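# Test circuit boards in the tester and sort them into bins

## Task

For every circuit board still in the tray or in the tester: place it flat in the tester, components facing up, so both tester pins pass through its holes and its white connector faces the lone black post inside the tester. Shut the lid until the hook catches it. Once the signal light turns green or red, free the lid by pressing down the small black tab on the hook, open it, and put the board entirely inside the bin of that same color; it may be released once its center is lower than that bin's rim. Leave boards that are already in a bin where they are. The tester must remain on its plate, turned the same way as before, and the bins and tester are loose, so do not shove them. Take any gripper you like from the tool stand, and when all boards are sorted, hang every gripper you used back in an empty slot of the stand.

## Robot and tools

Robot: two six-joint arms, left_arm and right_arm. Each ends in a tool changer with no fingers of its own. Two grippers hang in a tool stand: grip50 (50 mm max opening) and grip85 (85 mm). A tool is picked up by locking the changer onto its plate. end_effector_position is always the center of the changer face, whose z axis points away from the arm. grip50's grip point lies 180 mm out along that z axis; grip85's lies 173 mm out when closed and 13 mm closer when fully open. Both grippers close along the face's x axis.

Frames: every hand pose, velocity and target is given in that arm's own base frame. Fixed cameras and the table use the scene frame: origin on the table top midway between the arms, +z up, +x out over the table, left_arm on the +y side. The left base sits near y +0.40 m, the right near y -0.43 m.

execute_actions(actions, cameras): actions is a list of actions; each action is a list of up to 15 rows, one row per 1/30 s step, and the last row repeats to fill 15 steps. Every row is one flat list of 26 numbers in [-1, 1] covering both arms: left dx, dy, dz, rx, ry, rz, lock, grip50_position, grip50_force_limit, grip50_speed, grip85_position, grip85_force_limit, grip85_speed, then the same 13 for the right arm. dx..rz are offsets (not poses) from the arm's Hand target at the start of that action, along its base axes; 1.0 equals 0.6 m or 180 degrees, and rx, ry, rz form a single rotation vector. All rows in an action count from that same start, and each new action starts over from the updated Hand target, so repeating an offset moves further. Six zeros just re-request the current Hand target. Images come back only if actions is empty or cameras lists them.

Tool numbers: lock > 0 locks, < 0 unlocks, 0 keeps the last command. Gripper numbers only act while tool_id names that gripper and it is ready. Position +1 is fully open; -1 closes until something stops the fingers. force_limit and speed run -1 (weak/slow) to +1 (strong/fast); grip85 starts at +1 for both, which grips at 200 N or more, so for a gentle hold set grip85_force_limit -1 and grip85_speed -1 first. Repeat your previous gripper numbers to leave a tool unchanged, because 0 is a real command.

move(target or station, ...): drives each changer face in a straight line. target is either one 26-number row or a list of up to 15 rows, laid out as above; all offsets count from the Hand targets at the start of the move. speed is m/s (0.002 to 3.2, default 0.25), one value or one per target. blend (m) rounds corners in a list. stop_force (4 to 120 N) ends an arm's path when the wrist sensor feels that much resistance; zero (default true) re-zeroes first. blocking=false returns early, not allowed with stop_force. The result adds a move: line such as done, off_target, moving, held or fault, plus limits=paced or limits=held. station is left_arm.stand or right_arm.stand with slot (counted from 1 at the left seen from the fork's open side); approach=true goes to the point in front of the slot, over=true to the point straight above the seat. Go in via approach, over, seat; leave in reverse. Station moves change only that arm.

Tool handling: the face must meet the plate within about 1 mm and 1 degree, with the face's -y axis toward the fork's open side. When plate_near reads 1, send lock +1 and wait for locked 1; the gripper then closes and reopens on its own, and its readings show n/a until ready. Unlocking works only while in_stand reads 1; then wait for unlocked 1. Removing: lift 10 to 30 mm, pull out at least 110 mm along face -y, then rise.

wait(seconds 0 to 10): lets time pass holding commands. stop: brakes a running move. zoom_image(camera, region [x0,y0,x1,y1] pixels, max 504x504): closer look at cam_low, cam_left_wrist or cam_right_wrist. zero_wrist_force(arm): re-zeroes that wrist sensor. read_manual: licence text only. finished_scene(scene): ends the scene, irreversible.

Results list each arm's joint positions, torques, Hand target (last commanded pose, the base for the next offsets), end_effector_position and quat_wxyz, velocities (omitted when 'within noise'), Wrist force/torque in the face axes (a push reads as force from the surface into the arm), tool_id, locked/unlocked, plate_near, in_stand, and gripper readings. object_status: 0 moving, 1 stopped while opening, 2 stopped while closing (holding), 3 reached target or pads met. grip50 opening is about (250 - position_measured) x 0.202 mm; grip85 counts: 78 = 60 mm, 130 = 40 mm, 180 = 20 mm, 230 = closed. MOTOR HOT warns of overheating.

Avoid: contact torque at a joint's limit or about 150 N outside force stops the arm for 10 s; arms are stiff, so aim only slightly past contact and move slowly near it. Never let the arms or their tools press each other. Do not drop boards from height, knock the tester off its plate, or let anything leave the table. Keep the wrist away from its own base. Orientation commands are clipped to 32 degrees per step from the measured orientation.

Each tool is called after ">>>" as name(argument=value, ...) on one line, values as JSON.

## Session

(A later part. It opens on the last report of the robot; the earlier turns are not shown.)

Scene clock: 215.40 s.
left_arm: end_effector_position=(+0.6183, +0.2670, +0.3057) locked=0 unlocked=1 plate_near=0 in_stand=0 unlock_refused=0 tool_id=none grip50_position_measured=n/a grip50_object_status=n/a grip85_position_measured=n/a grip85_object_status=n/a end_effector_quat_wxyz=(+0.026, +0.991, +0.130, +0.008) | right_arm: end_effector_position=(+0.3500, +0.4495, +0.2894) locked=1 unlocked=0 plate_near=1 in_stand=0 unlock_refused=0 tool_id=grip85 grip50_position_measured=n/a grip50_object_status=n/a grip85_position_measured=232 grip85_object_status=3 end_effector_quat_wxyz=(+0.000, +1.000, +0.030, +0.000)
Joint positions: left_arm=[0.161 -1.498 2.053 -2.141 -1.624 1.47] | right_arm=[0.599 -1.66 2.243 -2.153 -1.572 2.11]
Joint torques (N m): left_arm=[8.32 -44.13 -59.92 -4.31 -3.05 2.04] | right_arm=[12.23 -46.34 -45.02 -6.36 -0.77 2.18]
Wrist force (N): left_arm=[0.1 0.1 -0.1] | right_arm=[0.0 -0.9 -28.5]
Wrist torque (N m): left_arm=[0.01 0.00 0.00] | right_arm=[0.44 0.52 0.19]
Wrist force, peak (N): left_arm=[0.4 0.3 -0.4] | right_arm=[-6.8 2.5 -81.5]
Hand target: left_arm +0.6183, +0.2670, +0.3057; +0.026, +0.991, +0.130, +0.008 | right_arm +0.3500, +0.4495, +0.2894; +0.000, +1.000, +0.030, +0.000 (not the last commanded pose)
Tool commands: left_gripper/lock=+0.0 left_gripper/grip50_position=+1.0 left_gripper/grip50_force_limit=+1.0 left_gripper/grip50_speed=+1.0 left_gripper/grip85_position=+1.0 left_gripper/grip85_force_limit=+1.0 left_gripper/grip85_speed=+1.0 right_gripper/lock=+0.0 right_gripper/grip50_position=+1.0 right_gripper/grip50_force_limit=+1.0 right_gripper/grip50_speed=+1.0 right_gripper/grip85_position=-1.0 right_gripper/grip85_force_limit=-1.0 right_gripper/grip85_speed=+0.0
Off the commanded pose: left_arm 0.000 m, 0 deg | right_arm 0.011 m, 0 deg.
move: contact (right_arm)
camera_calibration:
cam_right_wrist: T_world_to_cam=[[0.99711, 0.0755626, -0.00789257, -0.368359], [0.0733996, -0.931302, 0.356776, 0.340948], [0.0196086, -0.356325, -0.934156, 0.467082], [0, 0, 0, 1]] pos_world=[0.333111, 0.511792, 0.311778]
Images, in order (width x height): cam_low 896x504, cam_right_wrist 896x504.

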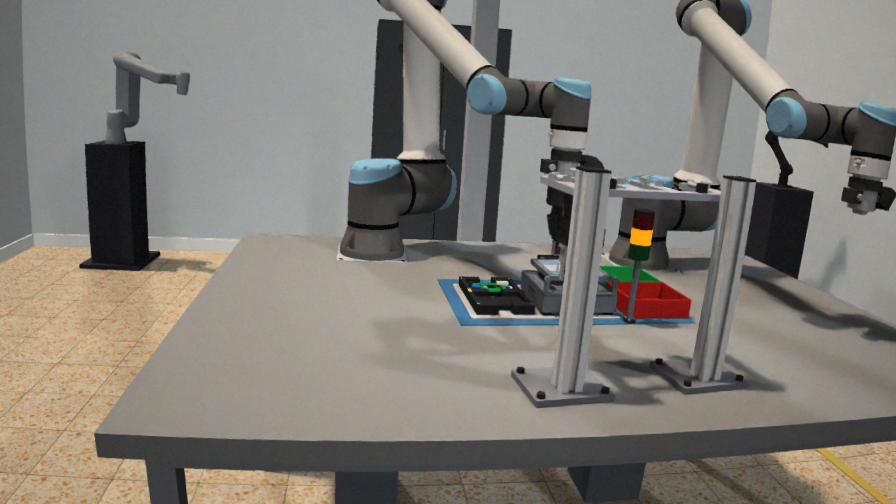

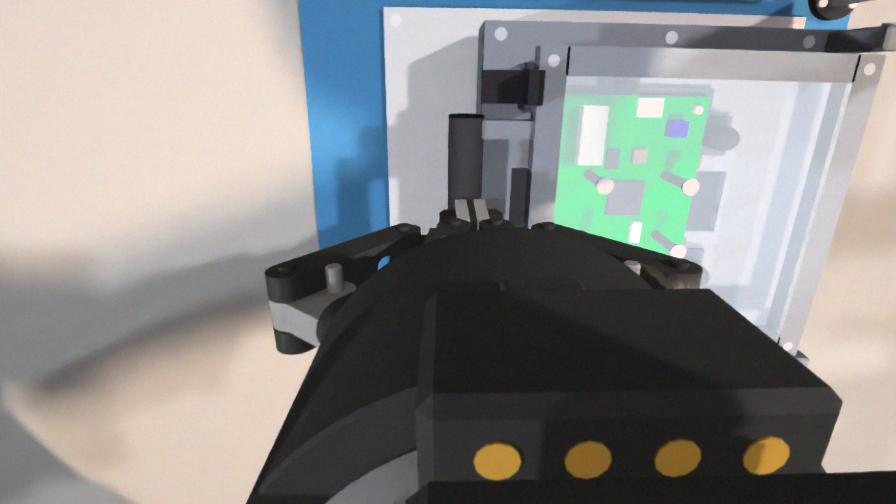

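>>> move(target=[[0,0,0,0,0,0,0,1,1,1,1,1,1,0,0,0.0427,0,0,0,1,1,1,1,-1,-1,0],[0,0,0,0,0,0,0,1,1,1,1,1,1,-0.0013,0.1018,0.0427,0,0,0,1,1,1,1,-1,-1,0],[0,0,0,0,0,0,0,1,1,1,1,1,1,-0.0013,0.1018,0.0093,0,0,0,1,1,1,1,-1,-1,0]], speed=[0.1,0.15,0.1], blend=[0.01,0.01,0], cameras=["cam_right_wrist","cam_low"])

>>> zoom_image(camera="cam_right_wrist", region=[400, 80, 600, 240])

>>> zoom_image(camera="cam_low", region=[500, 200, 660, 330])

Scene clock: 235.73 s.
left_arm: end_effector_position=(+0.6183, +0.2670, +0.3057) locked=0 unlocked=1 plate_near=0 in_stand=0 unlock_refused=0 tool_id=none grip50_position_measured=n/a grip50_object_status=n/a grip85_position_measured=n/a grip85_object_status=n/a end_effector_quat_wxyz=(+0.026, +0.991, +0.130, +0.008) | right_arm: end_effector_position=(+0.3492, +0.5106, +0.2950) locked=1 unlocked=0 plate_near=1 in_stand=0 unlock_refused=0 tool_id=grip85 grip50_position_measured=n/a grip50_object_status=n/a grip85_position_measured=232 grip85_object_status=3 end_effector_quat_wxyz=(+0.000, +1.000, +0.030, +0.000)
Joint positions: left_arm=[0.161 -1.498 2.053 -2.141 -1.624 1.47] | right_arm=[0.686 -1.58 2.156 -2.147 -1.572 2.197]
Joint torques (N m): left_arm=[8.59 -42.74 -60.15 -4.33 -3.13 2.07] | right_arm=[-14.31 -65.11 -58.94 -4.91 -2.01 1.6]
Wrist force (N): left_arm=[0.3 0.1 0.0] | right_arm=[-2.2 0.3 0.5]
Wrist torque (N m): left_arm=[0.00 -0.02 -0.01] | right_arm=[0.17 0.16 0.20]
Wrist force, peak (N): left_arm=[0.2 0.4 -0.4] | right_arm=[0.2 -1.0 -28.8]
Hand target: left_arm +0.6183, +0.2670, +0.3057; +0.026, +0.991, +0.130, +0.008 | right_arm +0.3493, +0.5105, +0.2950; +0.000, +1.000, +0.030, +0.000
Tool commands: left_gripper/lock=+0.0 left_gripper/grip50_position=+1.0 left_gripper/grip50_force_limit=+1.0 left_gripper/grip50_speed=+1.0 left_gripper/grip85_position=+1.0 left_gripper/grip85_force_limit=+1.0 left_gripper/grip85_speed=+1.0 right_gripper/lock=+0.0 right_gripper/grip50_position=+1.0 right_gripper/grip50_force_limit=+1.0 right_gripper/grip50_speed=+1.0 right_gripper/grip85_position=-1.0 right_gripper/grip85_force_limit=-1.0 right_gripper/grip85_speed=+0.0
Off the commanded pose: left_arm 0.000 m, 0 deg | right_arm 0.000 m, 0 deg.
move: done
camera_calibration:
cam_right_wrist: T_world_to_cam=[[0.997102, 0.0756559, -0.00792736, -0.372174], [0.0734992, -0.931294, 0.356776, 0.395874], [0.0196095, -0.356325, -0.934156, 0.4941], [0, 0, 0, 1]] pos_world=[0.332311, 0.572892, 0.317378]
Images, in order (width x height): cam_low 896x504, cam_right_wrist 896x504.

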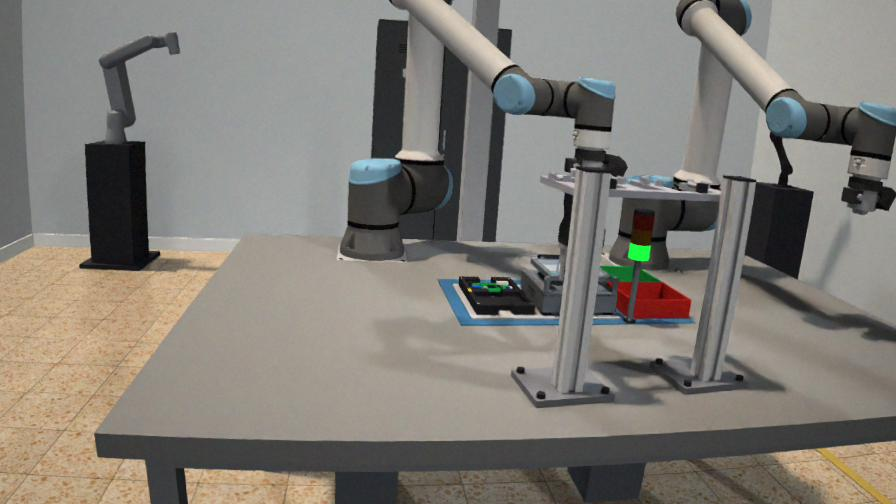

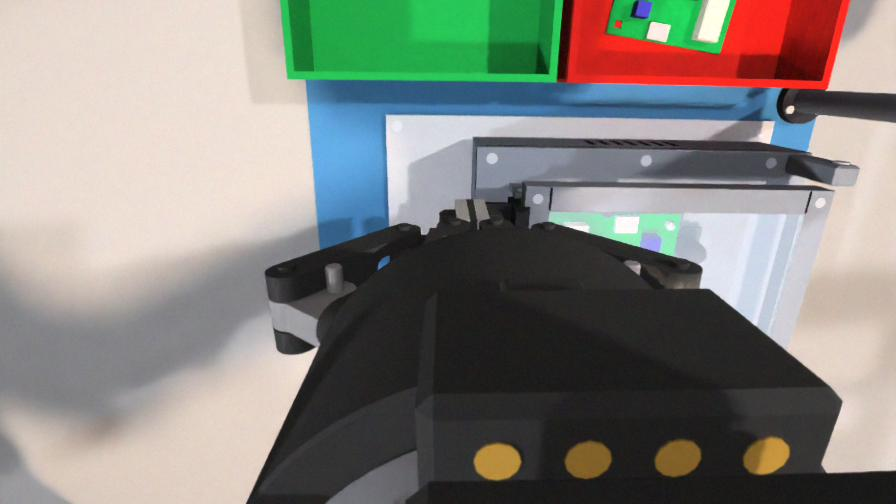

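Scaled by 2.520 from the camera's 896x504 image, which has a finer 1280x720 frame.

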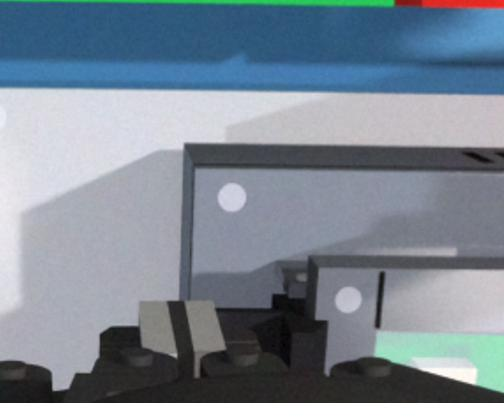

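Scaled by 3.150 from the camera's 896x504 image, which has a finer 1280x720 frame.

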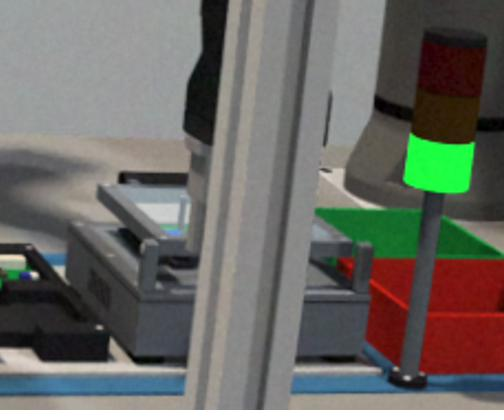

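>>> move(target=[0,0,0,0,0,0,0,1,1,1,1,1,1, 0,0,-0.03,0,0,0,1,1,1,1,-1,-1,0], speed=0.015, stop_force=34, cameras=["cam_right_wrist"])

Scene clock: 337.93 s.
left_arm: end_effector_position=(+0.6183, +0.2670, +0.3057) locked=0 unlocked=1 plate_near=0 in_stand=0 unlock_refused=0 tool_id=none grip50_position_measured=n/a grip50_object_status=n/a grip85_position_measured=n/a grip85_object_status=n/a end_effector_quat_wxyz=(+0.026, +0.991, +0.130, +0.008) | right_arm: end_effector_position=(+0.3492, +0.5105, +0.2769) locked=1 unlocked=0 plate_near=1 in_stand=0 unlock_refused=0 tool_id=grip85 grip50_position_measured=n/a grip50_object_status=n/a grip85_position_measured=232 grip85_object_status=3 end_effector_quat_wxyz=(+0.000, +1.000, +0.030, +0.000)
Joint positions: left_arm=[0.161 -1.498 2.053 -2.141 -1.624 1.47] | right_arm=[0.686 -1.56 2.174 -2.185 -1.572 2.197]
Joint torques (N m): left_arm=[9.04 -43.65 -60.21 -4.3 -3.03 2.05] | right_arm=[-15.06 -47.96 -49.33 -4.25 -1.99 1.82]
Wrist force (N): left_arm=[0.2 0.3 -0.1] | right_arm=[-23.5 5.3 -39.8]
Wrist torque (N m): left_arm=[0.02 -0.01 -0.01] | right_arm=[-0.87 -3.45 0.33]
Wrist force, peak (N): left_arm=[0.1 0.4 -0.5] | right_arm=[-23.5 5.3 -39.8]
Hand target: left_arm +0.6183, +0.2670, +0.3057; +0.026, +0.991, +0.130, +0.008 | right_arm +0.3492, +0.5105, +0.2770; +0.000, +1.000, +0.030, +0.000
Tool commands: left_gripper/lock=+0.0 left_gripper/grip50_position=+1.0 left_gripper/grip50_force_limit=+1.0 left_gripper/grip50_speed=+1.0 left_gripper/grip85_position=+1.0 left_gripper/grip85_force_limit=+1.0 left_gripper/grip85_speed=+1.0 right_gripper/lock=+0.0 right_gripper/grip50_position=+1.0 right_gripper/grip50_force_limit=+1.0 right_gripper/grip50_speed=+1.0 right_gripper/grip85_position=-1.0 right_gripper/grip85_force_limit=-1.0 right_gripper/grip85_speed=+0.0
Off the commanded pose: left_arm 0.000 m, 0 deg | right_arm 0.000 m, 0 deg.
move: contact (right_arm)
camera_calibration:
cam_right_wrist: T_world_to_cam=[[0.99711, 0.0755626, -0.00789257, -0.37227], [0.0733996, -0.931302, 0.356776, 0.402276], [0.0196086, -0.356325, -0.934156, 0.477156], [0, 0, 0, 1]] pos_world=[0.332311, 0.572792, 0.299278]
Images, in order (width x height): cam_right_wrist 896x504.

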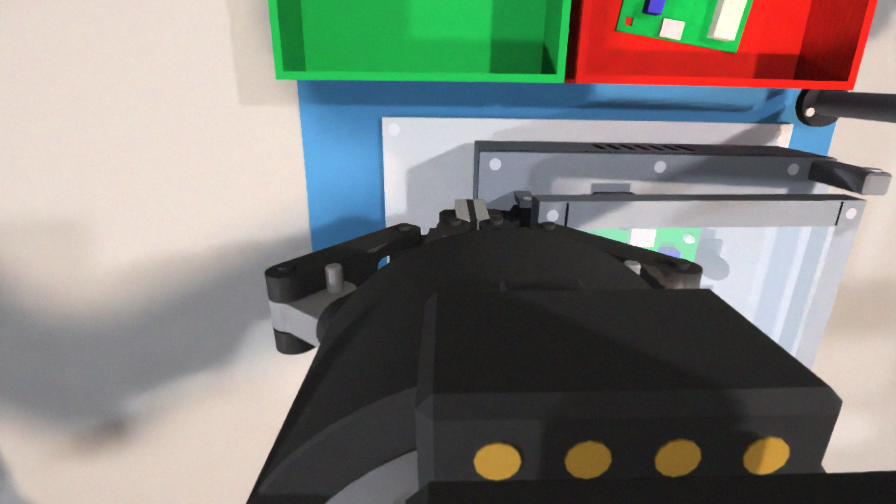

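>>> move(target=[0,0,0,0,0,0,0,1,1,1,1,1,1, 0,0,0.05,0,0,0,1,1,1,1,-1,-1,0], speed=0.06, cameras=["cam_low","cam_right_wrist"])

>>> zoom_image(camera="cam_low", region=[500, 200, 660, 330])

Scene clock: 347.87 s.
left_arm: end_effector_position=(+0.6183, +0.2670, +0.3057) locked=0 unlocked=1 plate_near=0 in_stand=0 unlock_refused=0 tool_id=none grip50_position_measured=n/a grip50_object_status=n/a grip85_position_measured=n/a grip85_object_status=n/a end_effector_quat_wxyz=(+0.026, +0.991, +0.130, +0.008) | right_arm: end_effector_position=(+0.3493, +0.5105, +0.3071) locked=1 unlocked=0 plate_near=1 in_stand=0 unlock_refused=0 tool_id=grip85 grip50_position_measured=n/a grip50_object_status=n/a grip85_position_measured=232 grip85_object_status=3 end_effector_quat_wxyz=(+0.000, +1.000, +0.030, +0.000) end_effector_velocity=(+0.000, +0.000, -0.002) end_effector_angular_velocity=(+0.001, -0.001, +0.000)
Joint positions: left_arm=[0.161 -1.498 2.053 -2.141 -1.624 1.47] | right_arm=[0.686 -1.592 2.143 -2.121 -1.572 2.197]
Joint velocities: left_arm=[within noise] | right_arm=[0 0.002 0.002 -0.006 0 0]
Joint torques (N m): left_arm=[9.41 -43.72 -59.81 -4.36 -3.01 1.98] | right_arm=[-15.66 -35.25 -50.15 -10.44 -1.74 1.56]
Wrist force (N): left_arm=[-0.1 0.2 -0.1] | right_arm=[-2.0 0.9 2.3]
Wrist torque (N m): left_arm=[0.01 0.01 0.00] | right_arm=[0.22 0.14 0.19]
Wrist force, peak (N): left_arm=[0.0 0.3 -0.6] | right_arm=[-22.9 4.3 -40.4]
Hand target: left_arm +0.6183, +0.2670, +0.3057; +0.026, +0.991, +0.130, +0.008 | right_arm +0.3492, +0.5105, +0.3070; +0.000, +1.000, +0.030, +0.000
Tool commands: left_gripper/lock=+0.0 left_gripper/grip50_position=+1.0 left_gripper/grip50_force_limit=+1.0 left_gripper/grip50_speed=+1.0 left_gripper/grip85_position=+1.0 left_gripper/grip85_force_limit=+1.0 left_gripper/grip85_speed=+1.0 right_gripper/lock=+0.0 right_gripper/grip50_position=+1.0 right_gripper/grip50_force_limit=+1.0 right_gripper/grip50_speed=+1.0 right_gripper/grip85_position=-1.0 right_gripper/grip85_force_limit=-1.0 right_gripper/grip85_speed=+0.0
Off the commanded pose: left_arm 0.000 m, 0 deg | right_arm 0.000 m, 0 deg.
move: done
camera_calibration:
cam_right_wrist: T_world_to_cam=[[0.997108, 0.0756, -0.00779139, -0.372085], [0.0734009, -0.931345, 0.356664, 0.391562], [0.0197073, -0.356204, -0.9342, 0.50528], [0, 0, 0, 1]] pos_world=[0.33231, 0.572792, 0.329478]
Images, in order (width x height): cam_low 896x504, cam_right_wrist 896x504.

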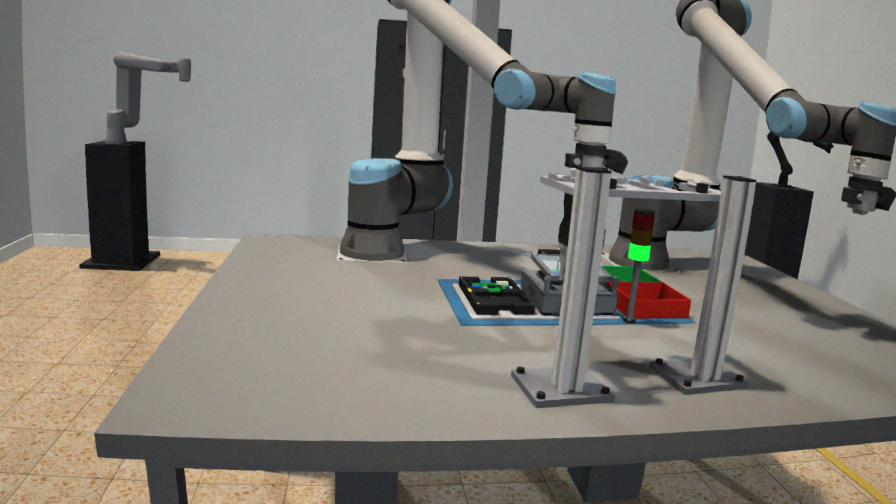

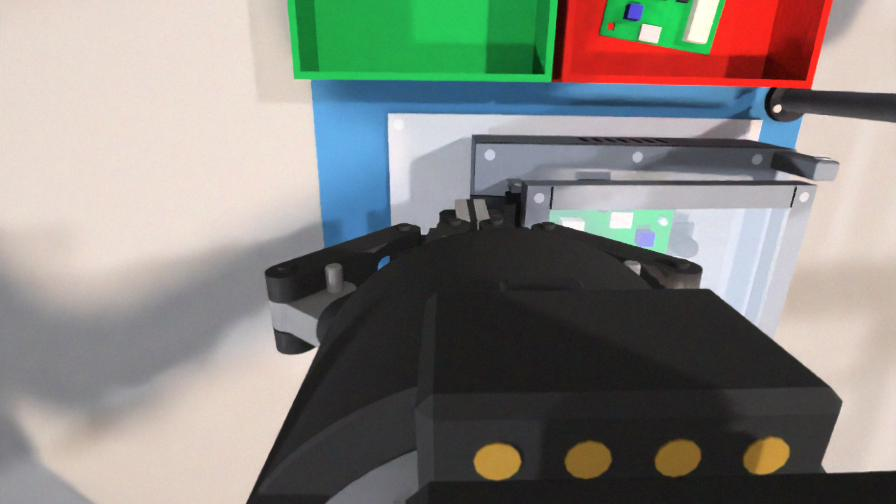

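Scaled by 3.150 from the camera's 896x504 image, which has a finer 1280x720 frame.

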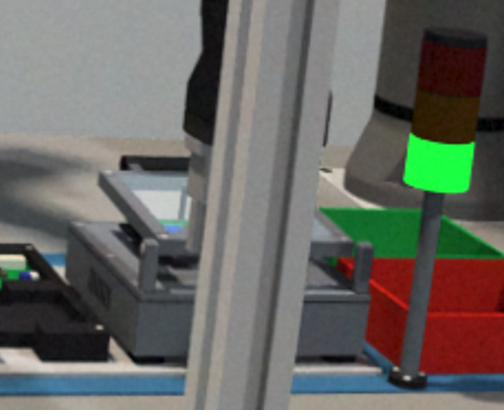

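>>> move(target=[[0,0,0,0,0,0,0,1,1,1,1,1,1, -0.2178,-0.0129,0.1217,0.0181,-0.3050,0,1,1,1,1,0.0,-1,0],[0,0,0,0,0,0,0,1,1,1,1,1,1, -0.3365,-0.1305,-0.1013,0.0181,-0.3050,0,1,1,1,1,0.0,-1,0]], speed=0.25, blend=0.02, cameras=["cam_low","cam_right_wrist"])

Scene clock: 380.67 s.
left_arm: end_effector_position=(+0.6183, +0.2670, +0.3057) locked=0 unlocked=1 plate_near=0 in_stand=0 unlock_refused=0 tool_id=none grip50_position_measured=n/a grip50_object_status=n/a grip85_position_measured=n/a grip85_object_status=n/a end_effector_quat_wxyz=(+0.026, +0.991, +0.130, +0.008) | right_arm: end_effector_position=(+0.1473, +0.4323, +0.2463) locked=1 unlocked=0 plate_near=1 in_stand=0 unlock_refused=0 tool_id=grip85 grip50_position_measured=n/a grip50_object_status=n/a grip85_position_measured=129 grip85_object_status=3 end_effector_quat_wxyz=(-0.013, +0.887, +0.026, +0.462)
Joint positions: left_arm=[0.161 -1.498 2.053 -2.141 -1.624 1.47] | right_arm=[1.16 -1.543 2.625 -3.226 -2.391 2.417]
Joint torques (N m): left_arm=[8.35 -43.19 -60.08 -4.24 -3.21 2.06] | right_arm=[-12.41 -24.94 -28.12 -10.1 -2.05 1.84]
Wrist force (N): left_arm=[0.5 0.2 -0.2] | right_arm=[-1.1 0.6 0.0]
Wrist torque (N m): left_arm=[0.01 -0.03 0.00] | right_arm=[0.32 -0.08 0.32]
Wrist force, peak (N): left_arm=[0.3 0.1 -0.6] | right_arm=[-8.5 4.2 0.8]
Hand target: left_arm +0.6183, +0.2670, +0.3057; +0.026, +0.991, +0.130, +0.008 | right_arm +0.1473, +0.4322, +0.2462; -0.013, +0.887, +0.026, +0.462
Tool commands: left_gripper/lock=+0.0 left_gripper/grip50_position=+1.0 left_gripper/grip50_force_limit=+1.0 left_gripper/grip50_speed=+1.0 left_gripper/grip85_position=+1.0 left_gripper/grip85_force_limit=+1.0 left_gripper/grip85_speed=+1.0 right_gripper/lock=+0.0 right_gripper/grip50_position=+1.0 right_gripper/grip50_force_limit=+1.0 right_gripper/grip50_speed=+1.0 right_gripper/grip85_position=+0.0 right_gripper/grip85_force_limit=-1.0 right_gripper/grip85_speed=+0.0
Off the commanded pose: left_arm 0.000 m, 0 deg | right_arm 0.000 m, 0 deg.
move: done
camera_calibration:
cam_right_wrist: T_world_to_cam=[[0.577938, 0.0508207, 0.814497, -0.295299], [-0.22594, -0.949081, 0.219537, 0.440795], [0.78418, -0.310906, -0.537028, 0.194594], [0, 0, 0, 1]] pos_world=[0.117661, 0.493858, 0.248251]
Images, in order (width x height): cam_low 896x504, cam_right_wrist 896x504.

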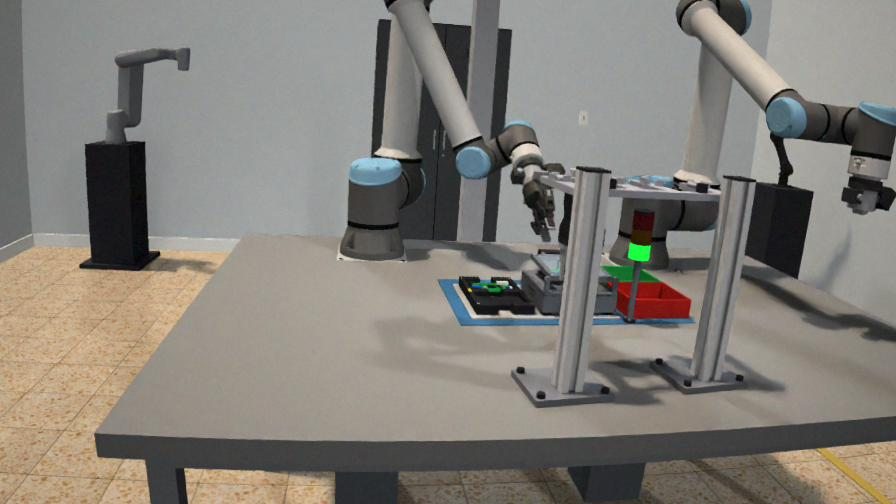

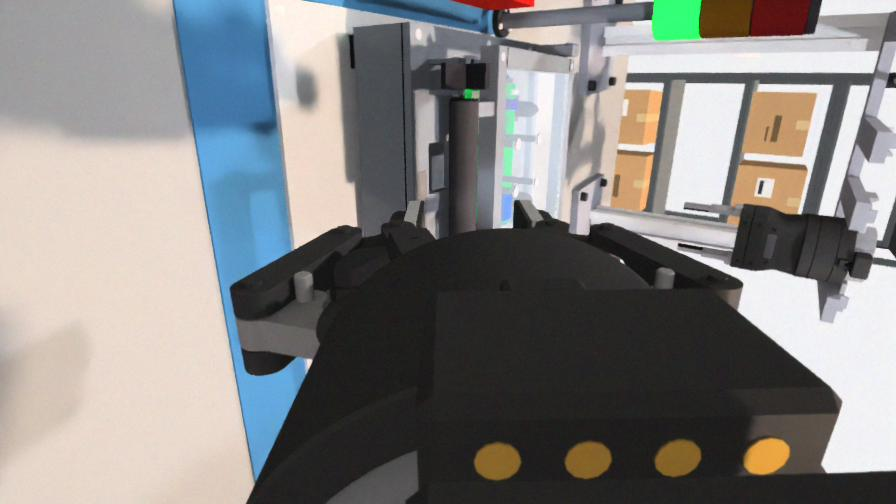

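>>> move(target=[[0,0,0,0,0,0,0,1,1,1,1,1,1, 0.0922,0.0055,-0.0712,0,0,0,1,1,1,1,0.0,-1,0],[0,0,0,0,0,0,0,1,1,1,1,1,1, 0.0922,0.0055,-0.0712,0,0,0,1,1,1,1,-0.32,-1,0]], speed=0.08, cameras=["cam_right_wrist"])

Scene clock: 391.37 s.
left_arm: end_effector_position=(+0.6183, +0.2670, +0.3057) locked=0 unlocked=1 plate_near=0 in_stand=0 unlock_refused=0 tool_id=none grip50_position_measured=n/a grip50_object_status=n/a grip85_position_measured=n/a grip85_object_status=n/a end_effector_quat_wxyz=(+0.026, +0.991, +0.130, +0.008) | right_arm: end_effector_position=(+0.2027, +0.4355, +0.2035) locked=1 unlocked=0 plate_near=1 in_stand=0 unlock_refused=0 tool_id=grip85 grip50_position_measured=n/a grip50_object_status=n/a grip85_position_measured=169 grip85_object_status=0 end_effector_quat_wxyz=(-0.013, +0.887, +0.026, +0.462)
Joint positions: left_arm=[0.161 -1.498 2.053 -2.141 -1.624 1.47] | right_arm=[1.037 -1.365 2.627 -3.505 -2.319 2.277]
Joint torques (N m): left_arm=[9.14 -42.85 -59.89 -4.14 -3.06 2.08] | right_arm=[19.21 -42.6 -18.56 -11.49 -6.29 -1.97]
Wrist force (N): left_arm=[0.0 -0.2 -0.3] | right_arm=[-1.3 0.3 -0.5]
Wrist torque (N m): left_arm=[-0.02 0.00 0.00] | right_arm=[0.31 -0.03 0.12]
Wrist force, peak (N): left_arm=[0.0 0.6 -0.2] | right_arm=[-0.8 0.7 -3.4]
Hand target: left_arm +0.6183, +0.2670, +0.3057; +0.026, +0.991, +0.130, +0.008 | right_arm +0.2027, +0.4355, +0.2035; -0.013, +0.887, +0.026, +0.462
Tool commands: left_gripper/lock=+0.0 left_gripper/grip50_position=+1.0 left_gripper/grip50_force_limit=+1.0 left_gripper/grip50_speed=+1.0 left_gripper/grip85_position=+1.0 left_gripper/grip85_force_limit=+1.0 left_gripper/grip85_speed=+1.0 right_gripper/lock=+0.0 right_gripper/grip50_position=+1.0 right_gripper/grip50_force_limit=+1.0 right_gripper/grip50_speed=+1.0 right_gripper/grip85_position=-0.32 right_gripper/grip85_force_limit=-1.0 right_gripper/grip85_speed=+0.0
Off the commanded pose: left_arm 0.000 m, 0 deg | right_arm 0.000 m, 0 deg.
move: done
camera_calibration:
cam_right_wrist: T_world_to_cam=[[0.578027, 0.0506684, 0.814443, -0.292548], [-0.22608, -0.949057, 0.219496, 0.465767], [0.784075, -0.311004, -0.537125, 0.129248], [0, 0, 0, 1]] pos_world=[0.173061, 0.497059, 0.205452]
Images, in order (width x height): cam_right_wrist 896x504.

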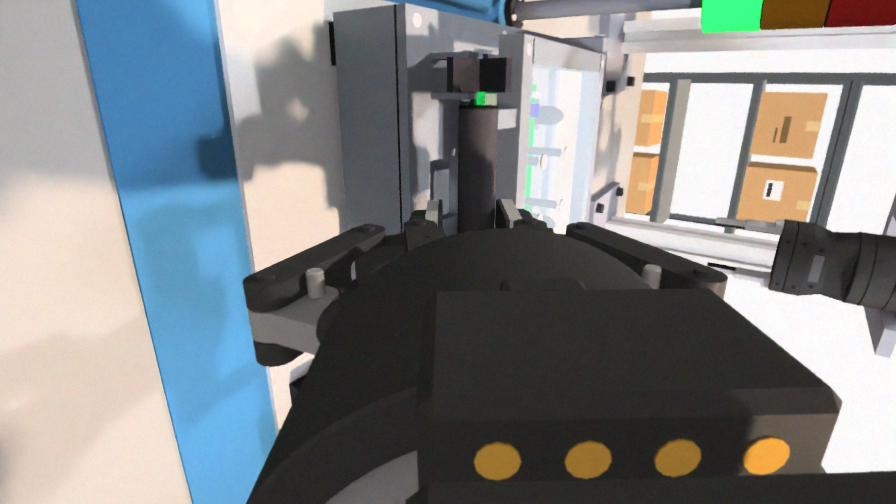

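>>> move(target=[[0,0,0,0,0,0,0,1,1,1,1,1,1, 0.0260,0.0015,0.0688,-0.0016,0.0277,0,1,1,1,1,-0.32,-1,0],[0,0,0,0,0,0,0,1,1,1,1,1,1, 0.0938,0.0056,0.1818,-0.0049,0.0832,0,1,1,1,1,-0.32,-1,0],[0,0,0,0,0,0,0,1,1,1,1,1,1, 0.1862,0.0111,0.2773,-0.0082,0.1386,0,1,1,1,1,-0.32,-1,0],[0,0,0,0,0,0,0,1,1,1,1,1,1, 0.2985,0.0177,0.3495,-0.0115,0.1941,0,1,1,1,1,-0.32,-1,0],[0,0,0,0,0,0,0,1,1,1,1,1,1, 0.4246,0.0252,0.3945,-0.0148,0.2496,0,1,1,1,1,-0.32,-1,0],[0,0,0,0,0,0,0,1,1,1,1,1,1, 0.5577,0.0331,0.4098,-0.0181,0.3050,0,1,1,1,1,-0.32,-1,0],[0,0,0,0,0,0,0,1,1,1,1,1,1, 0.6295,0.0374,0.3982,-0.0181,0.3050,0,1,1,1,1,-0.32,-1,0]], speed=[0.08,0.15,0.18,0.18,0.15,0.12,0.06], blend=0.01, stop_force=60, cameras=["cam_low","cam_right_wrist"])

Scene clock: 411.20 s.
left_arm: end_effector_position=(+0.6183, +0.2670, +0.3057) locked=0 unlocked=1 plate_near=0 in_stand=0 unlock_refused=0 tool_id=none grip50_position_measured=n/a grip50_object_status=n/a grip85_position_measured=n/a grip85_object_status=n/a end_effector_quat_wxyz=(+0.026, +0.991, +0.130, +0.008) | right_arm: end_effector_position=(+0.5804, +0.4580, +0.4424) locked=1 unlocked=0 plate_near=1 in_stand=0 unlock_refused=0 tool_id=grip85 grip50_position_measured=n/a grip50_object_status=n/a grip85_position_measured=169 grip85_object_status=3 end_effector_quat_wxyz=(+0.000, +1.000, +0.030, +0.000)
Joint positions: left_arm=[0.161 -1.498 2.053 -2.141 -1.624 1.47] | right_arm=[0.431 -1.488 1.775 -1.858 -1.572 1.942]
Joint torques (N m): left_arm=[9.33 -43.73 -59.57 -4.28 -3.11 2.09] | right_arm=[21.02 -86.91 -56.68 -2.42 0.31 1.97]
Wrist force (N): left_arm=[0.2 0.1 -0.4] | right_arm=[-2.0 1.7 1.7]
Wrist torque (N m): left_arm=[0.01 -0.01 0.00] | right_arm=[0.25 0.11 0.12]
Wrist force, peak (N): left_arm=[0.1 0.2 -0.6] | right_arm=[-14.0 2.7 -11.5]
Hand target: left_arm +0.6183, +0.2670, +0.3057; +0.026, +0.991, +0.130, +0.008 | right_arm +0.5804, +0.4580, +0.4424; +0.000, +1.000, +0.030, +0.000
Tool commands: left_gripper/lock=+0.0 left_gripper/grip50_position=+1.0 left_gripper/grip50_force_limit=+1.0 left_gripper/grip50_speed=+1.0 left_gripper/grip85_position=+1.0 left_gripper/grip85_force_limit=+1.0 left_gripper/grip85_speed=+1.0 right_gripper/lock=+0.0 right_gripper/grip50_position=+1.0 right_gripper/grip50_force_limit=+1.0 right_gripper/grip50_speed=+1.0 right_gripper/grip85_position=-0.32 right_gripper/grip85_force_limit=-1.0 right_gripper/grip85_speed=+0.0
Off the commanded pose: left_arm 0.000 m, 0 deg | right_arm 0.000 m, 0 deg.
move: done
camera_calibration:
cam_right_wrist: T_world_to_cam=[[0.99711, 0.0755626, -0.00789257, -0.597429], [0.0733996, -0.931302, 0.356776, 0.277373], [0.0196086, -0.356325, -0.934156, 0.608521], [0, 0, 0, 1]] pos_world=[0.563411, 0.520292, 0.464778]
Images, in order (width x height): cam_low 896x504, cam_right_wrist 896x504.

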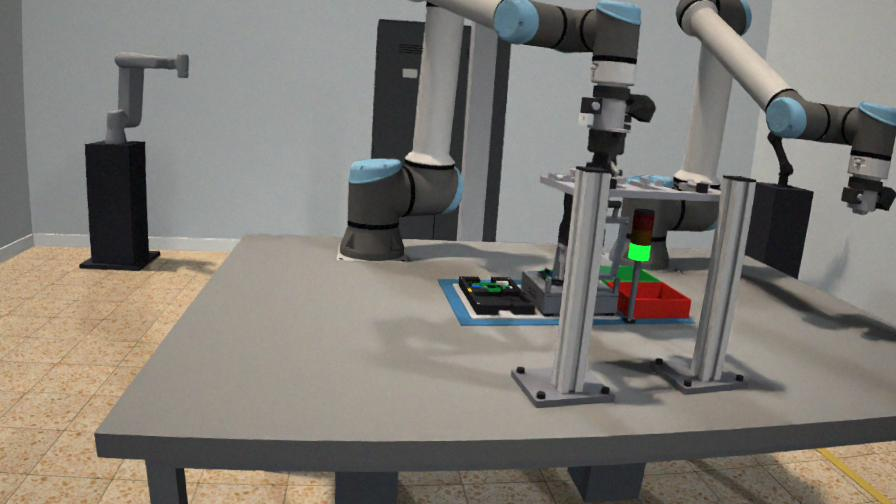

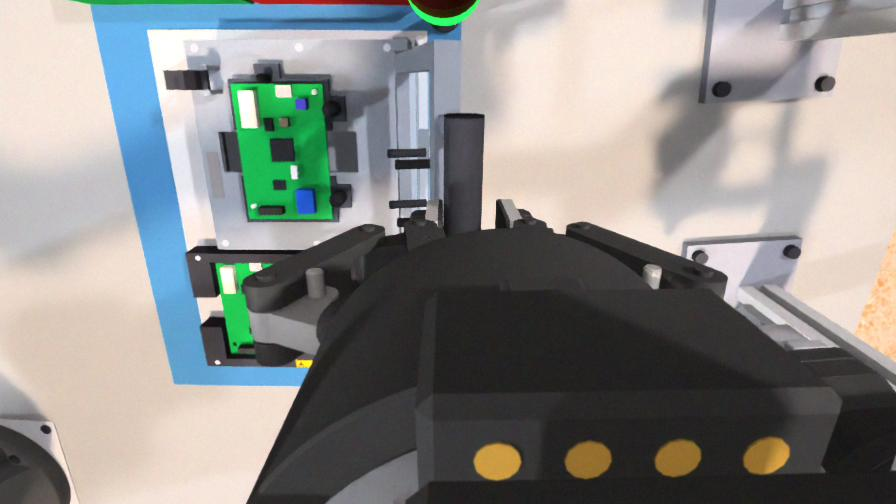

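>>> zoom_image(camera="cam_right_wrist", region=[180, 60, 400, 240])

Scaled by 2.291 from the camera's 896x504 image, which has a finer 1280x720 frame.

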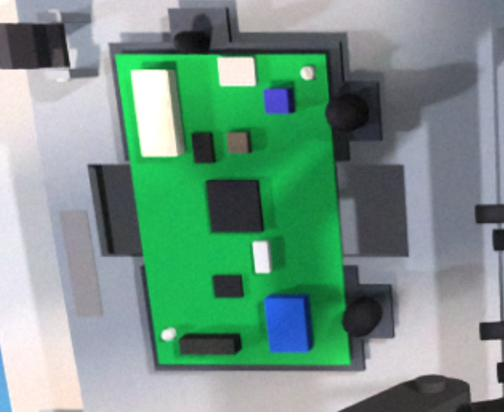

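>>> move(target=[[0,0,0,0,0,0,0,1,1,1,1,1,1, 0,0,0.1127,0,0,0,1,1,1,1,0.92,-1,0],[0,0,0,0,0,0,0,1,1,1,1,1,1, -0.2438,0.0009,0.1127,0,0,0,1,1,1,1,0.92,-1,0],[0,0,0,0,0,0,0,1,1,1,1,1,1, -0.2438,0.0009,-0.1873,0,0,0,1,1,1,1,0.92,-1,0]], speed=[0.2,0.3,0.3], blend=[0.01,0.03,0], cameras=["cam_right_wrist"])

>>> zoom_image(camera="cam_right_wrist", region=[320, 60, 580, 300])

Scene clock: 458.63 s.
left_arm: end_effector_position=(+0.6183, +0.2670, +0.3057) locked=0 unlocked=1 plate_near=0 in_stand=0 unlock_refused=0 tool_id=none grip50_position_measured=n/a grip50_object_status=n/a grip85_position_measured=n/a grip85_object_status=n/a end_effector_quat_wxyz=(+0.026, +0.991, +0.130, +0.008) | right_arm: end_effector_position=(+0.4341, +0.4585, +0.3301) locked=1 unlocked=0 plate_near=1 in_stand=0 unlock_refused=0 tool_id=grip85 grip50_position_measured=n/a grip50_object_status=n/a grip85_position_measured=13 grip85_object_status=3 end_effector_quat_wxyz=(+0.000, +1.000, +0.030, +0.000)
Joint positions: left_arm=[0.161 -1.498 2.053 -2.141 -1.624 1.47] | right_arm=[0.534 -1.593 2.097 -2.075 -1.572 2.045]
Joint torques (N m): left_arm=[9.15 -43.74 -59.84 -4.28 -3.14 2.08] | right_arm=[0.44 -43.85 -50.95 -10.98 -2.13 2.31]
Wrist force (N): left_arm=[0.0 0.3 -0.2] | right_arm=[-1.9 2.2 2.4]
Wrist torque (N m): left_arm=[0.02 0.00 0.00] | right_arm=[0.30 0.12 0.20]
Wrist force, peak (N): left_arm=[-0.1 0.6 -0.2] | right_arm=[-1.9 2.1 11.4]
Hand target: left_arm +0.6183, +0.2670, +0.3057; +0.026, +0.991, +0.130, +0.008 | right_arm +0.4341, +0.4585, +0.3300; +0.000, +1.000, +0.030, +0.000
Tool commands: left_gripper/lock=+0.0 left_gripper/grip50_position=+1.0 left_gripper/grip50_force_limit=+1.0 left_gripper/grip50_speed=+1.0 left_gripper/grip85_position=+1.0 left_gripper/grip85_force_limit=+1.0 left_gripper/grip85_speed=+1.0 right_gripper/lock=+0.0 right_gripper/grip50_position=+1.0 right_gripper/grip50_force_limit=+1.0 right_gripper/grip50_speed=+1.0 right_gripper/grip85_position=+0.92 right_gripper/grip85_force_limit=-1.0 right_gripper/grip85_speed=+0.0
Off the commanded pose: left_arm 0.000 m, 0 deg | right_arm 0.000 m, 0 deg.
move: done
camera_calibration:
cam_right_wrist: T_world_to_cam=[[0.99711, 0.0755626, -0.00789257, -0.452575], [0.0733996, -0.931302, 0.356776, 0.328636], [0.0196086, -0.356325, -0.934156, 0.50666], [0, 0, 0, 1]] pos_world=[0.417211, 0.520792, 0.352478]
Images, in order (width x height): cam_right_wrist 896x504.

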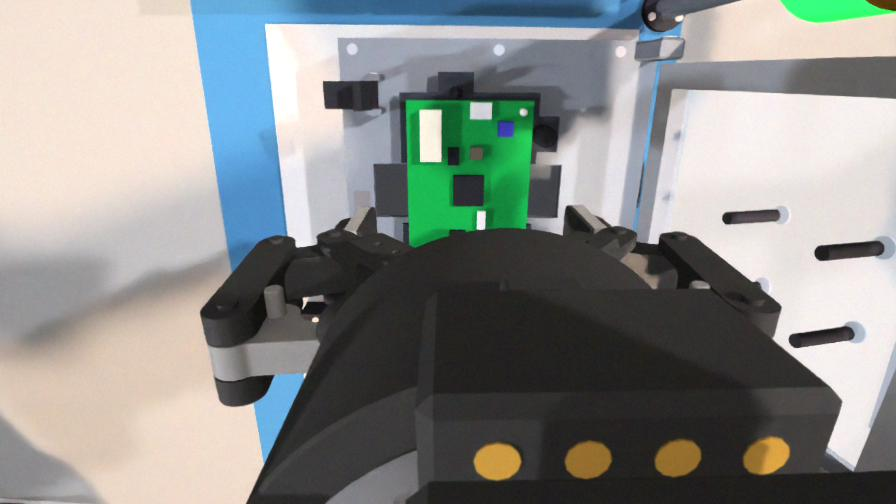

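Scaled by 1.938 from the camera's 896x504 image, which has a finer 1280x720 frame.

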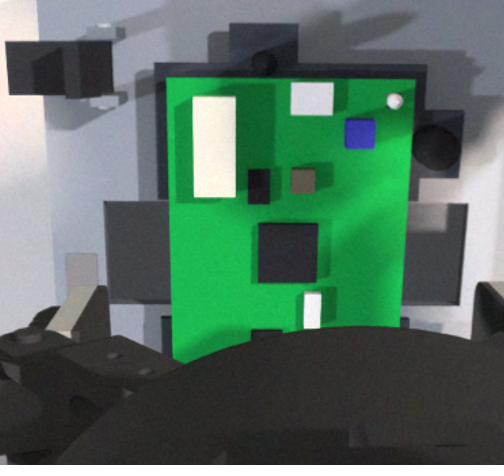

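>>> move(target=[[0,0,0,0,0,0,0,1,1,1,1,1,1, 0.0038,-0.0021,-0.1000,0,0,0,1,1,1,1,0.92,-1,0],[0,0,0,0,0,0,0,1,1,1,1,1,1, 0.0038,-0.0021,-0.1400,0,0,0,1,1,1,1,0.92,-1,0]], speed=[0.15,0.04], blend=0.002, stop_force=10, cameras=["cam_right_wrist"])

>>> zoom_image(camera="cam_right_wrist", region=[320, 60, 620, 280])

Scene clock: 492.23 s.
left_arm: end_effector_position=(+0.6183, +0.2670, +0.3057) locked=0 unlocked=1 plate_near=0 in_stand=0 unlock_refused=0 tool_id=none grip50_position_measured=n/a grip50_object_status=n/a grip85_position_measured=n/a grip85_object_status=n/a end_effector_quat_wxyz=(+0.026, +0.991, +0.130, +0.008) | right_arm: end_effector_position=(+0.4364, +0.4573, +0.2460) locked=1 unlocked=0 plate_near=1 in_stand=0 unlock_refused=0 tool_id=grip85 grip50_position_measured=n/a grip50_object_status=n/a grip85_position_measured=13 grip85_object_status=3 end_effector_quat_wxyz=(+0.000, +1.000, +0.030, +0.000)
Joint positions: left_arm=[0.161 -1.498 2.053 -2.141 -1.624 1.47] | right_arm=[0.53 -1.501 2.179 -2.249 -1.572 2.041]
Joint torques (N m): left_arm=[8.29 -43.51 -59.48 -4.29 -2.96 2.02] | right_arm=[13.28 -76.32 -62.85 -2.77 1.32 2]
Wrist force (N): left_arm=[-0.1 -0.1 -0.1] | right_arm=[-1.1 2.0 1.7]
Wrist torque (N m): left_arm=[-0.01 0.00 0.00] | right_arm=[0.29 0.08 0.16]
Wrist force, peak (N): left_arm=[0.1 -0.1 -0.7] | right_arm=[-1.7 2.2 6.1]
Hand target: left_arm +0.6183, +0.2670, +0.3057; +0.026, +0.991, +0.130, +0.008 | right_arm +0.4364, +0.4573, +0.2460; +0.000, +1.000, +0.030, +0.000
Tool commands: left_gripper/lock=+0.0 left_gripper/grip50_position=+1.0 left_gripper/grip50_force_limit=+1.0 left_gripper/grip50_speed=+1.0 left_gripper/grip85_position=+1.0 left_gripper/grip85_force_limit=+1.0 left_gripper/grip85_speed=+1.0 right_gripper/lock=+0.0 right_gripper/grip50_position=+1.0 right_gripper/grip50_force_limit=+1.0 right_gripper/grip50_speed=+1.0 right_gripper/grip85_position=+0.92 right_gripper/grip85_force_limit=-1.0 right_gripper/grip85_speed=+0.0
Off the commanded pose: left_arm 0.000 m, 0 deg | right_arm 0.000 m, 0 deg.
move: done
camera_calibration:
cam_right_wrist: T_world_to_cam=[[0.99711, 0.0755629, -0.0078921, -0.455342], [0.0734004, -0.931314, 0.356744, 0.357376], [0.0196066, -0.356292, -0.934169, 0.427614], [0, 0, 0, 1]] pos_world=[0.419411, 0.519592, 0.268378]
Images, in order (width x height): cam_right_wrist 896x504.

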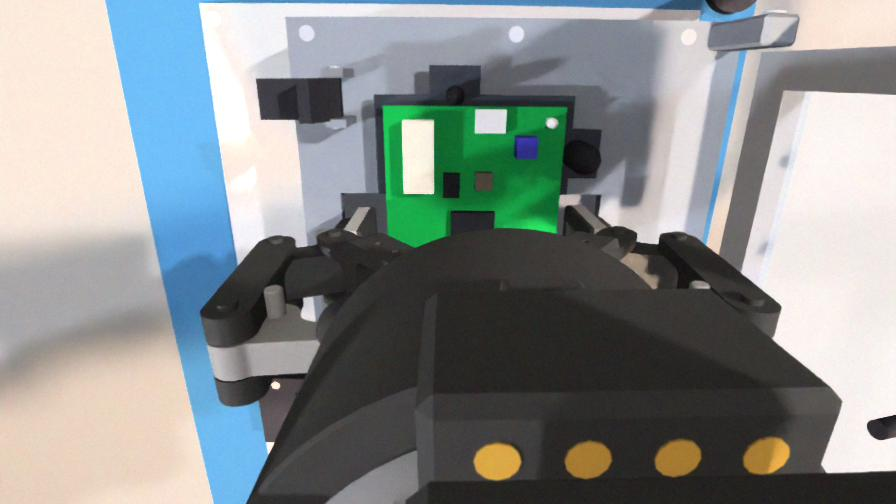

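Scaled by 1.680 from the camera's 896x504 image, which has a finer 1280x720 frame.

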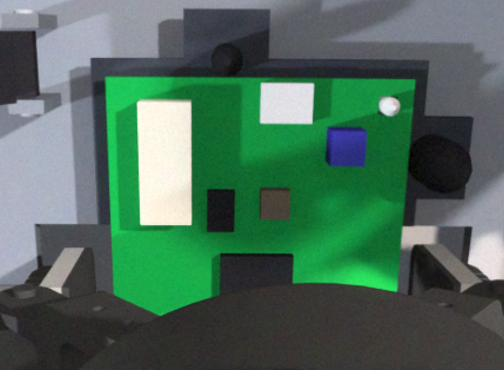

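>>> move(target=[0,0,0,0,0,0,0,1,1,1,1,1,1, 0,0,0,0,0,0,1,1,1,1,-1,-0.6,-1], speed=0.05, cameras=["cam_right_wrist"])

Scene clock: 499.63 s.
left_arm: end_effector_position=(+0.6183, +0.2670, +0.3057) locked=0 unlocked=1 plate_near=0 in_stand=0 unlock_refused=0 tool_id=none grip50_position_measured=n/a grip50_object_status=n/a grip85_position_measured=n/a grip85_object_status=n/a end_effector_quat_wxyz=(+0.026, +0.991, +0.130, +0.008) | right_arm: end_effector_position=(+0.4364, +0.4573, +0.2461) locked=1 unlocked=0 plate_near=1 in_stand=0 unlock_refused=0 tool_id=grip85 grip50_position_measured=n/a grip50_object_status=n/a grip85_position_measured=46 grip85_object_status=0 end_effector_quat_wxyz=(+0.000, +1.000, +0.030, +0.000)
Joint positions: left_arm=[0.161 -1.498 2.053 -2.141 -1.624 1.47] | right_arm=[0.53 -1.501 2.179 -2.249 -1.572 2.041]
Joint torques (N m): left_arm=[8.2 -43.44 -60.06 -4.3 -3.21 2.08] | right_arm=[15.03 -62.96 -44.94 -2.39 2.14 1.8]
Wrist force (N): left_arm=[0.2 0.4 -0.3] | right_arm=[0.9 4.8 -11.6]
Wrist torque (N m): left_arm=[0.03 -0.01 0.00] | right_arm=[-0.26 0.62 0.35]
Wrist force, peak (N): left_arm=[0.0 0.4 -0.4] | right_arm=[1.4 5.1 -11.5]
Hand target: left_arm +0.6183, +0.2670, +0.3057; +0.026, +0.991, +0.130, +0.008 | right_arm +0.4364, +0.4573, +0.2460; +0.000, +1.000, +0.030, +0.000
Tool commands: left_gripper/lock=+0.0 left_gripper/grip50_position=+1.0 left_gripper/grip50_force_limit=+1.0 left_gripper/grip50_speed=+1.0 left_gripper/grip85_position=+1.0 left_gripper/grip85_force_limit=+1.0 left_gripper/grip85_speed=+1.0 right_gripper/lock=+0.0 right_gripper/grip50_position=+1.0 right_gripper/grip50_force_limit=+1.0 right_gripper/grip50_speed=+1.0 right_gripper/grip85_position=-1.0 right_gripper/grip85_force_limit=-0.6 right_gripper/grip85_speed=-1.0
Off the commanded pose: left_arm 0.000 m, 0 deg | right_arm 0.000 m, 0 deg.
move: done
camera_calibration:
cam_right_wrist: T_world_to_cam=[[0.997113, 0.0755413, -0.00766314, -0.455492], [0.0733003, -0.93135, 0.356671, 0.357414], [0.0198063, -0.356203, -0.934199, 0.427583], [0, 0, 0, 1]] pos_world=[0.41951, 0.519592, 0.268478]
Images, in order (width x height): cam_right_wrist 896x504.

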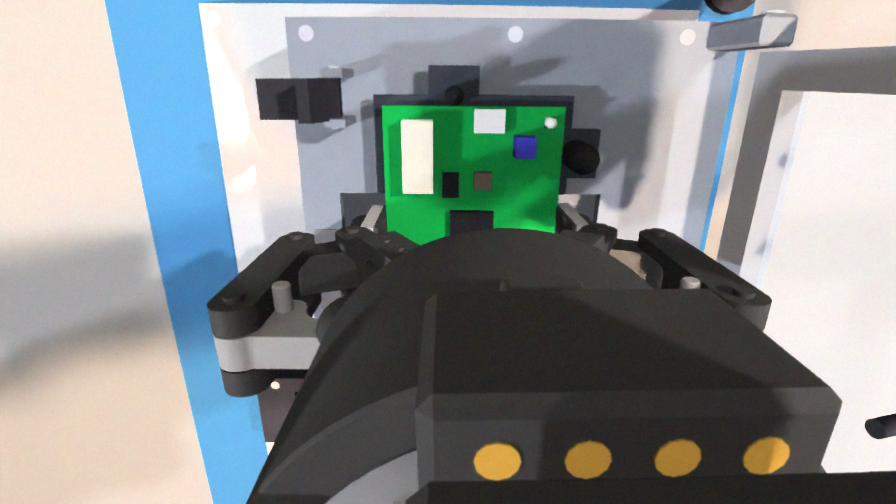

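>>> move(target=[0,0,0,0,0,0,0,1,1,1,1,1,1, 0,0,0.06,0,0,0,1,1,1,1,-1,-0.6,-1], speed=0.04, cameras=["cam_right_wrist"])

Scene clock: 512.97 s.
left_arm: end_effector_position=(+0.6183, +0.2670, +0.3057) locked=0 unlocked=1 plate_near=0 in_stand=0 unlock_refused=0 tool_id=none grip50_position_measured=n/a grip50_object_status=n/a grip85_position_measured=n/a grip85_object_status=n/a end_effector_quat_wxyz=(+0.026, +0.991, +0.130, +0.008) | right_arm: end_effector_position=(+0.4364, +0.4573, +0.2822) locked=1 unlocked=0 plate_near=1 in_stand=0 unlock_refused=0 tool_id=grip85 grip50_position_measured=n/a grip50_object_status=n/a grip85_position_measured=46 grip85_object_status=2 end_effector_quat_wxyz=(+0.000, +1.000, +0.030, +0.000) end_effector_velocity=(+0.000, +0.000, -0.001) end_effector_angular_velocity=(+0.001, -0.001, +0.000)
Joint positions: left_arm=[0.161 -1.498 2.053 -2.141 -1.624 1.47] | right_arm=[0.53 -1.543 2.146 -2.173 -1.572 2.041]
Joint velocities: left_arm=[within noise] | right_arm=[0 0.001 0.002 -0.005 0 0]
Joint torques (N m): left_arm=[8.69 -44.05 -59.87 -4.23 -3.11 2] | right_arm=[16.53 -44.43 -48.34 -11.15 2.13 -1.84]
Wrist force (N): left_arm=[0.2 0.0 -0.6] | right_arm=[-1.7 1.2 3.3]
Wrist torque (N m): left_arm=[0.00 -0.01 0.00] | right_arm=[0.23 0.10 0.17]
Wrist force, peak (N): left_arm=[-0.1 0.5 -0.6] | right_arm=[2.5 4.4 -13.5]
Hand target: left_arm +0.6183, +0.2670, +0.3057; +0.026, +0.991, +0.130, +0.008 | right_arm +0.4364, +0.4573, +0.2820; +0.000, +1.000, +0.030, +0.000
Tool commands: left_gripper/lock=+0.0 left_gripper/grip50_position=+1.0 left_gripper/grip50_force_limit=+1.0 left_gripper/grip50_speed=+1.0 left_gripper/grip85_position=+1.0 left_gripper/grip85_force_limit=+1.0 left_gripper/grip85_speed=+1.0 right_gripper/lock=+0.0 right_gripper/grip50_position=+1.0 right_gripper/grip50_force_limit=+1.0 right_gripper/grip50_speed=+1.0 right_gripper/grip85_position=-1.0 right_gripper/grip85_force_limit=-0.6 right_gripper/grip85_speed=-1.0
Off the commanded pose: left_arm 0.000 m, 0 deg | right_arm 0.000 m, 0 deg.
move: done
camera_calibration:
cam_right_wrist: T_world_to_cam=[[0.997115, 0.0755038, -0.00776369, -0.455067], [0.0732993, -0.931319, 0.356751, 0.344505], [0.0197056, -0.356291, -0.934167, 0.461388], [0, 0, 0, 1]] pos_world=[0.41941, 0.519592, 0.304578]
Images, in order (width x height): cam_right_wrist 896x504.

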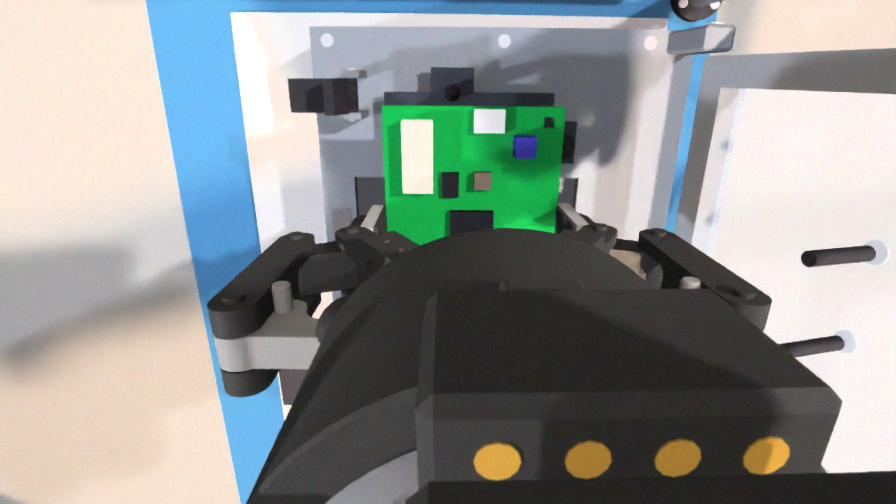

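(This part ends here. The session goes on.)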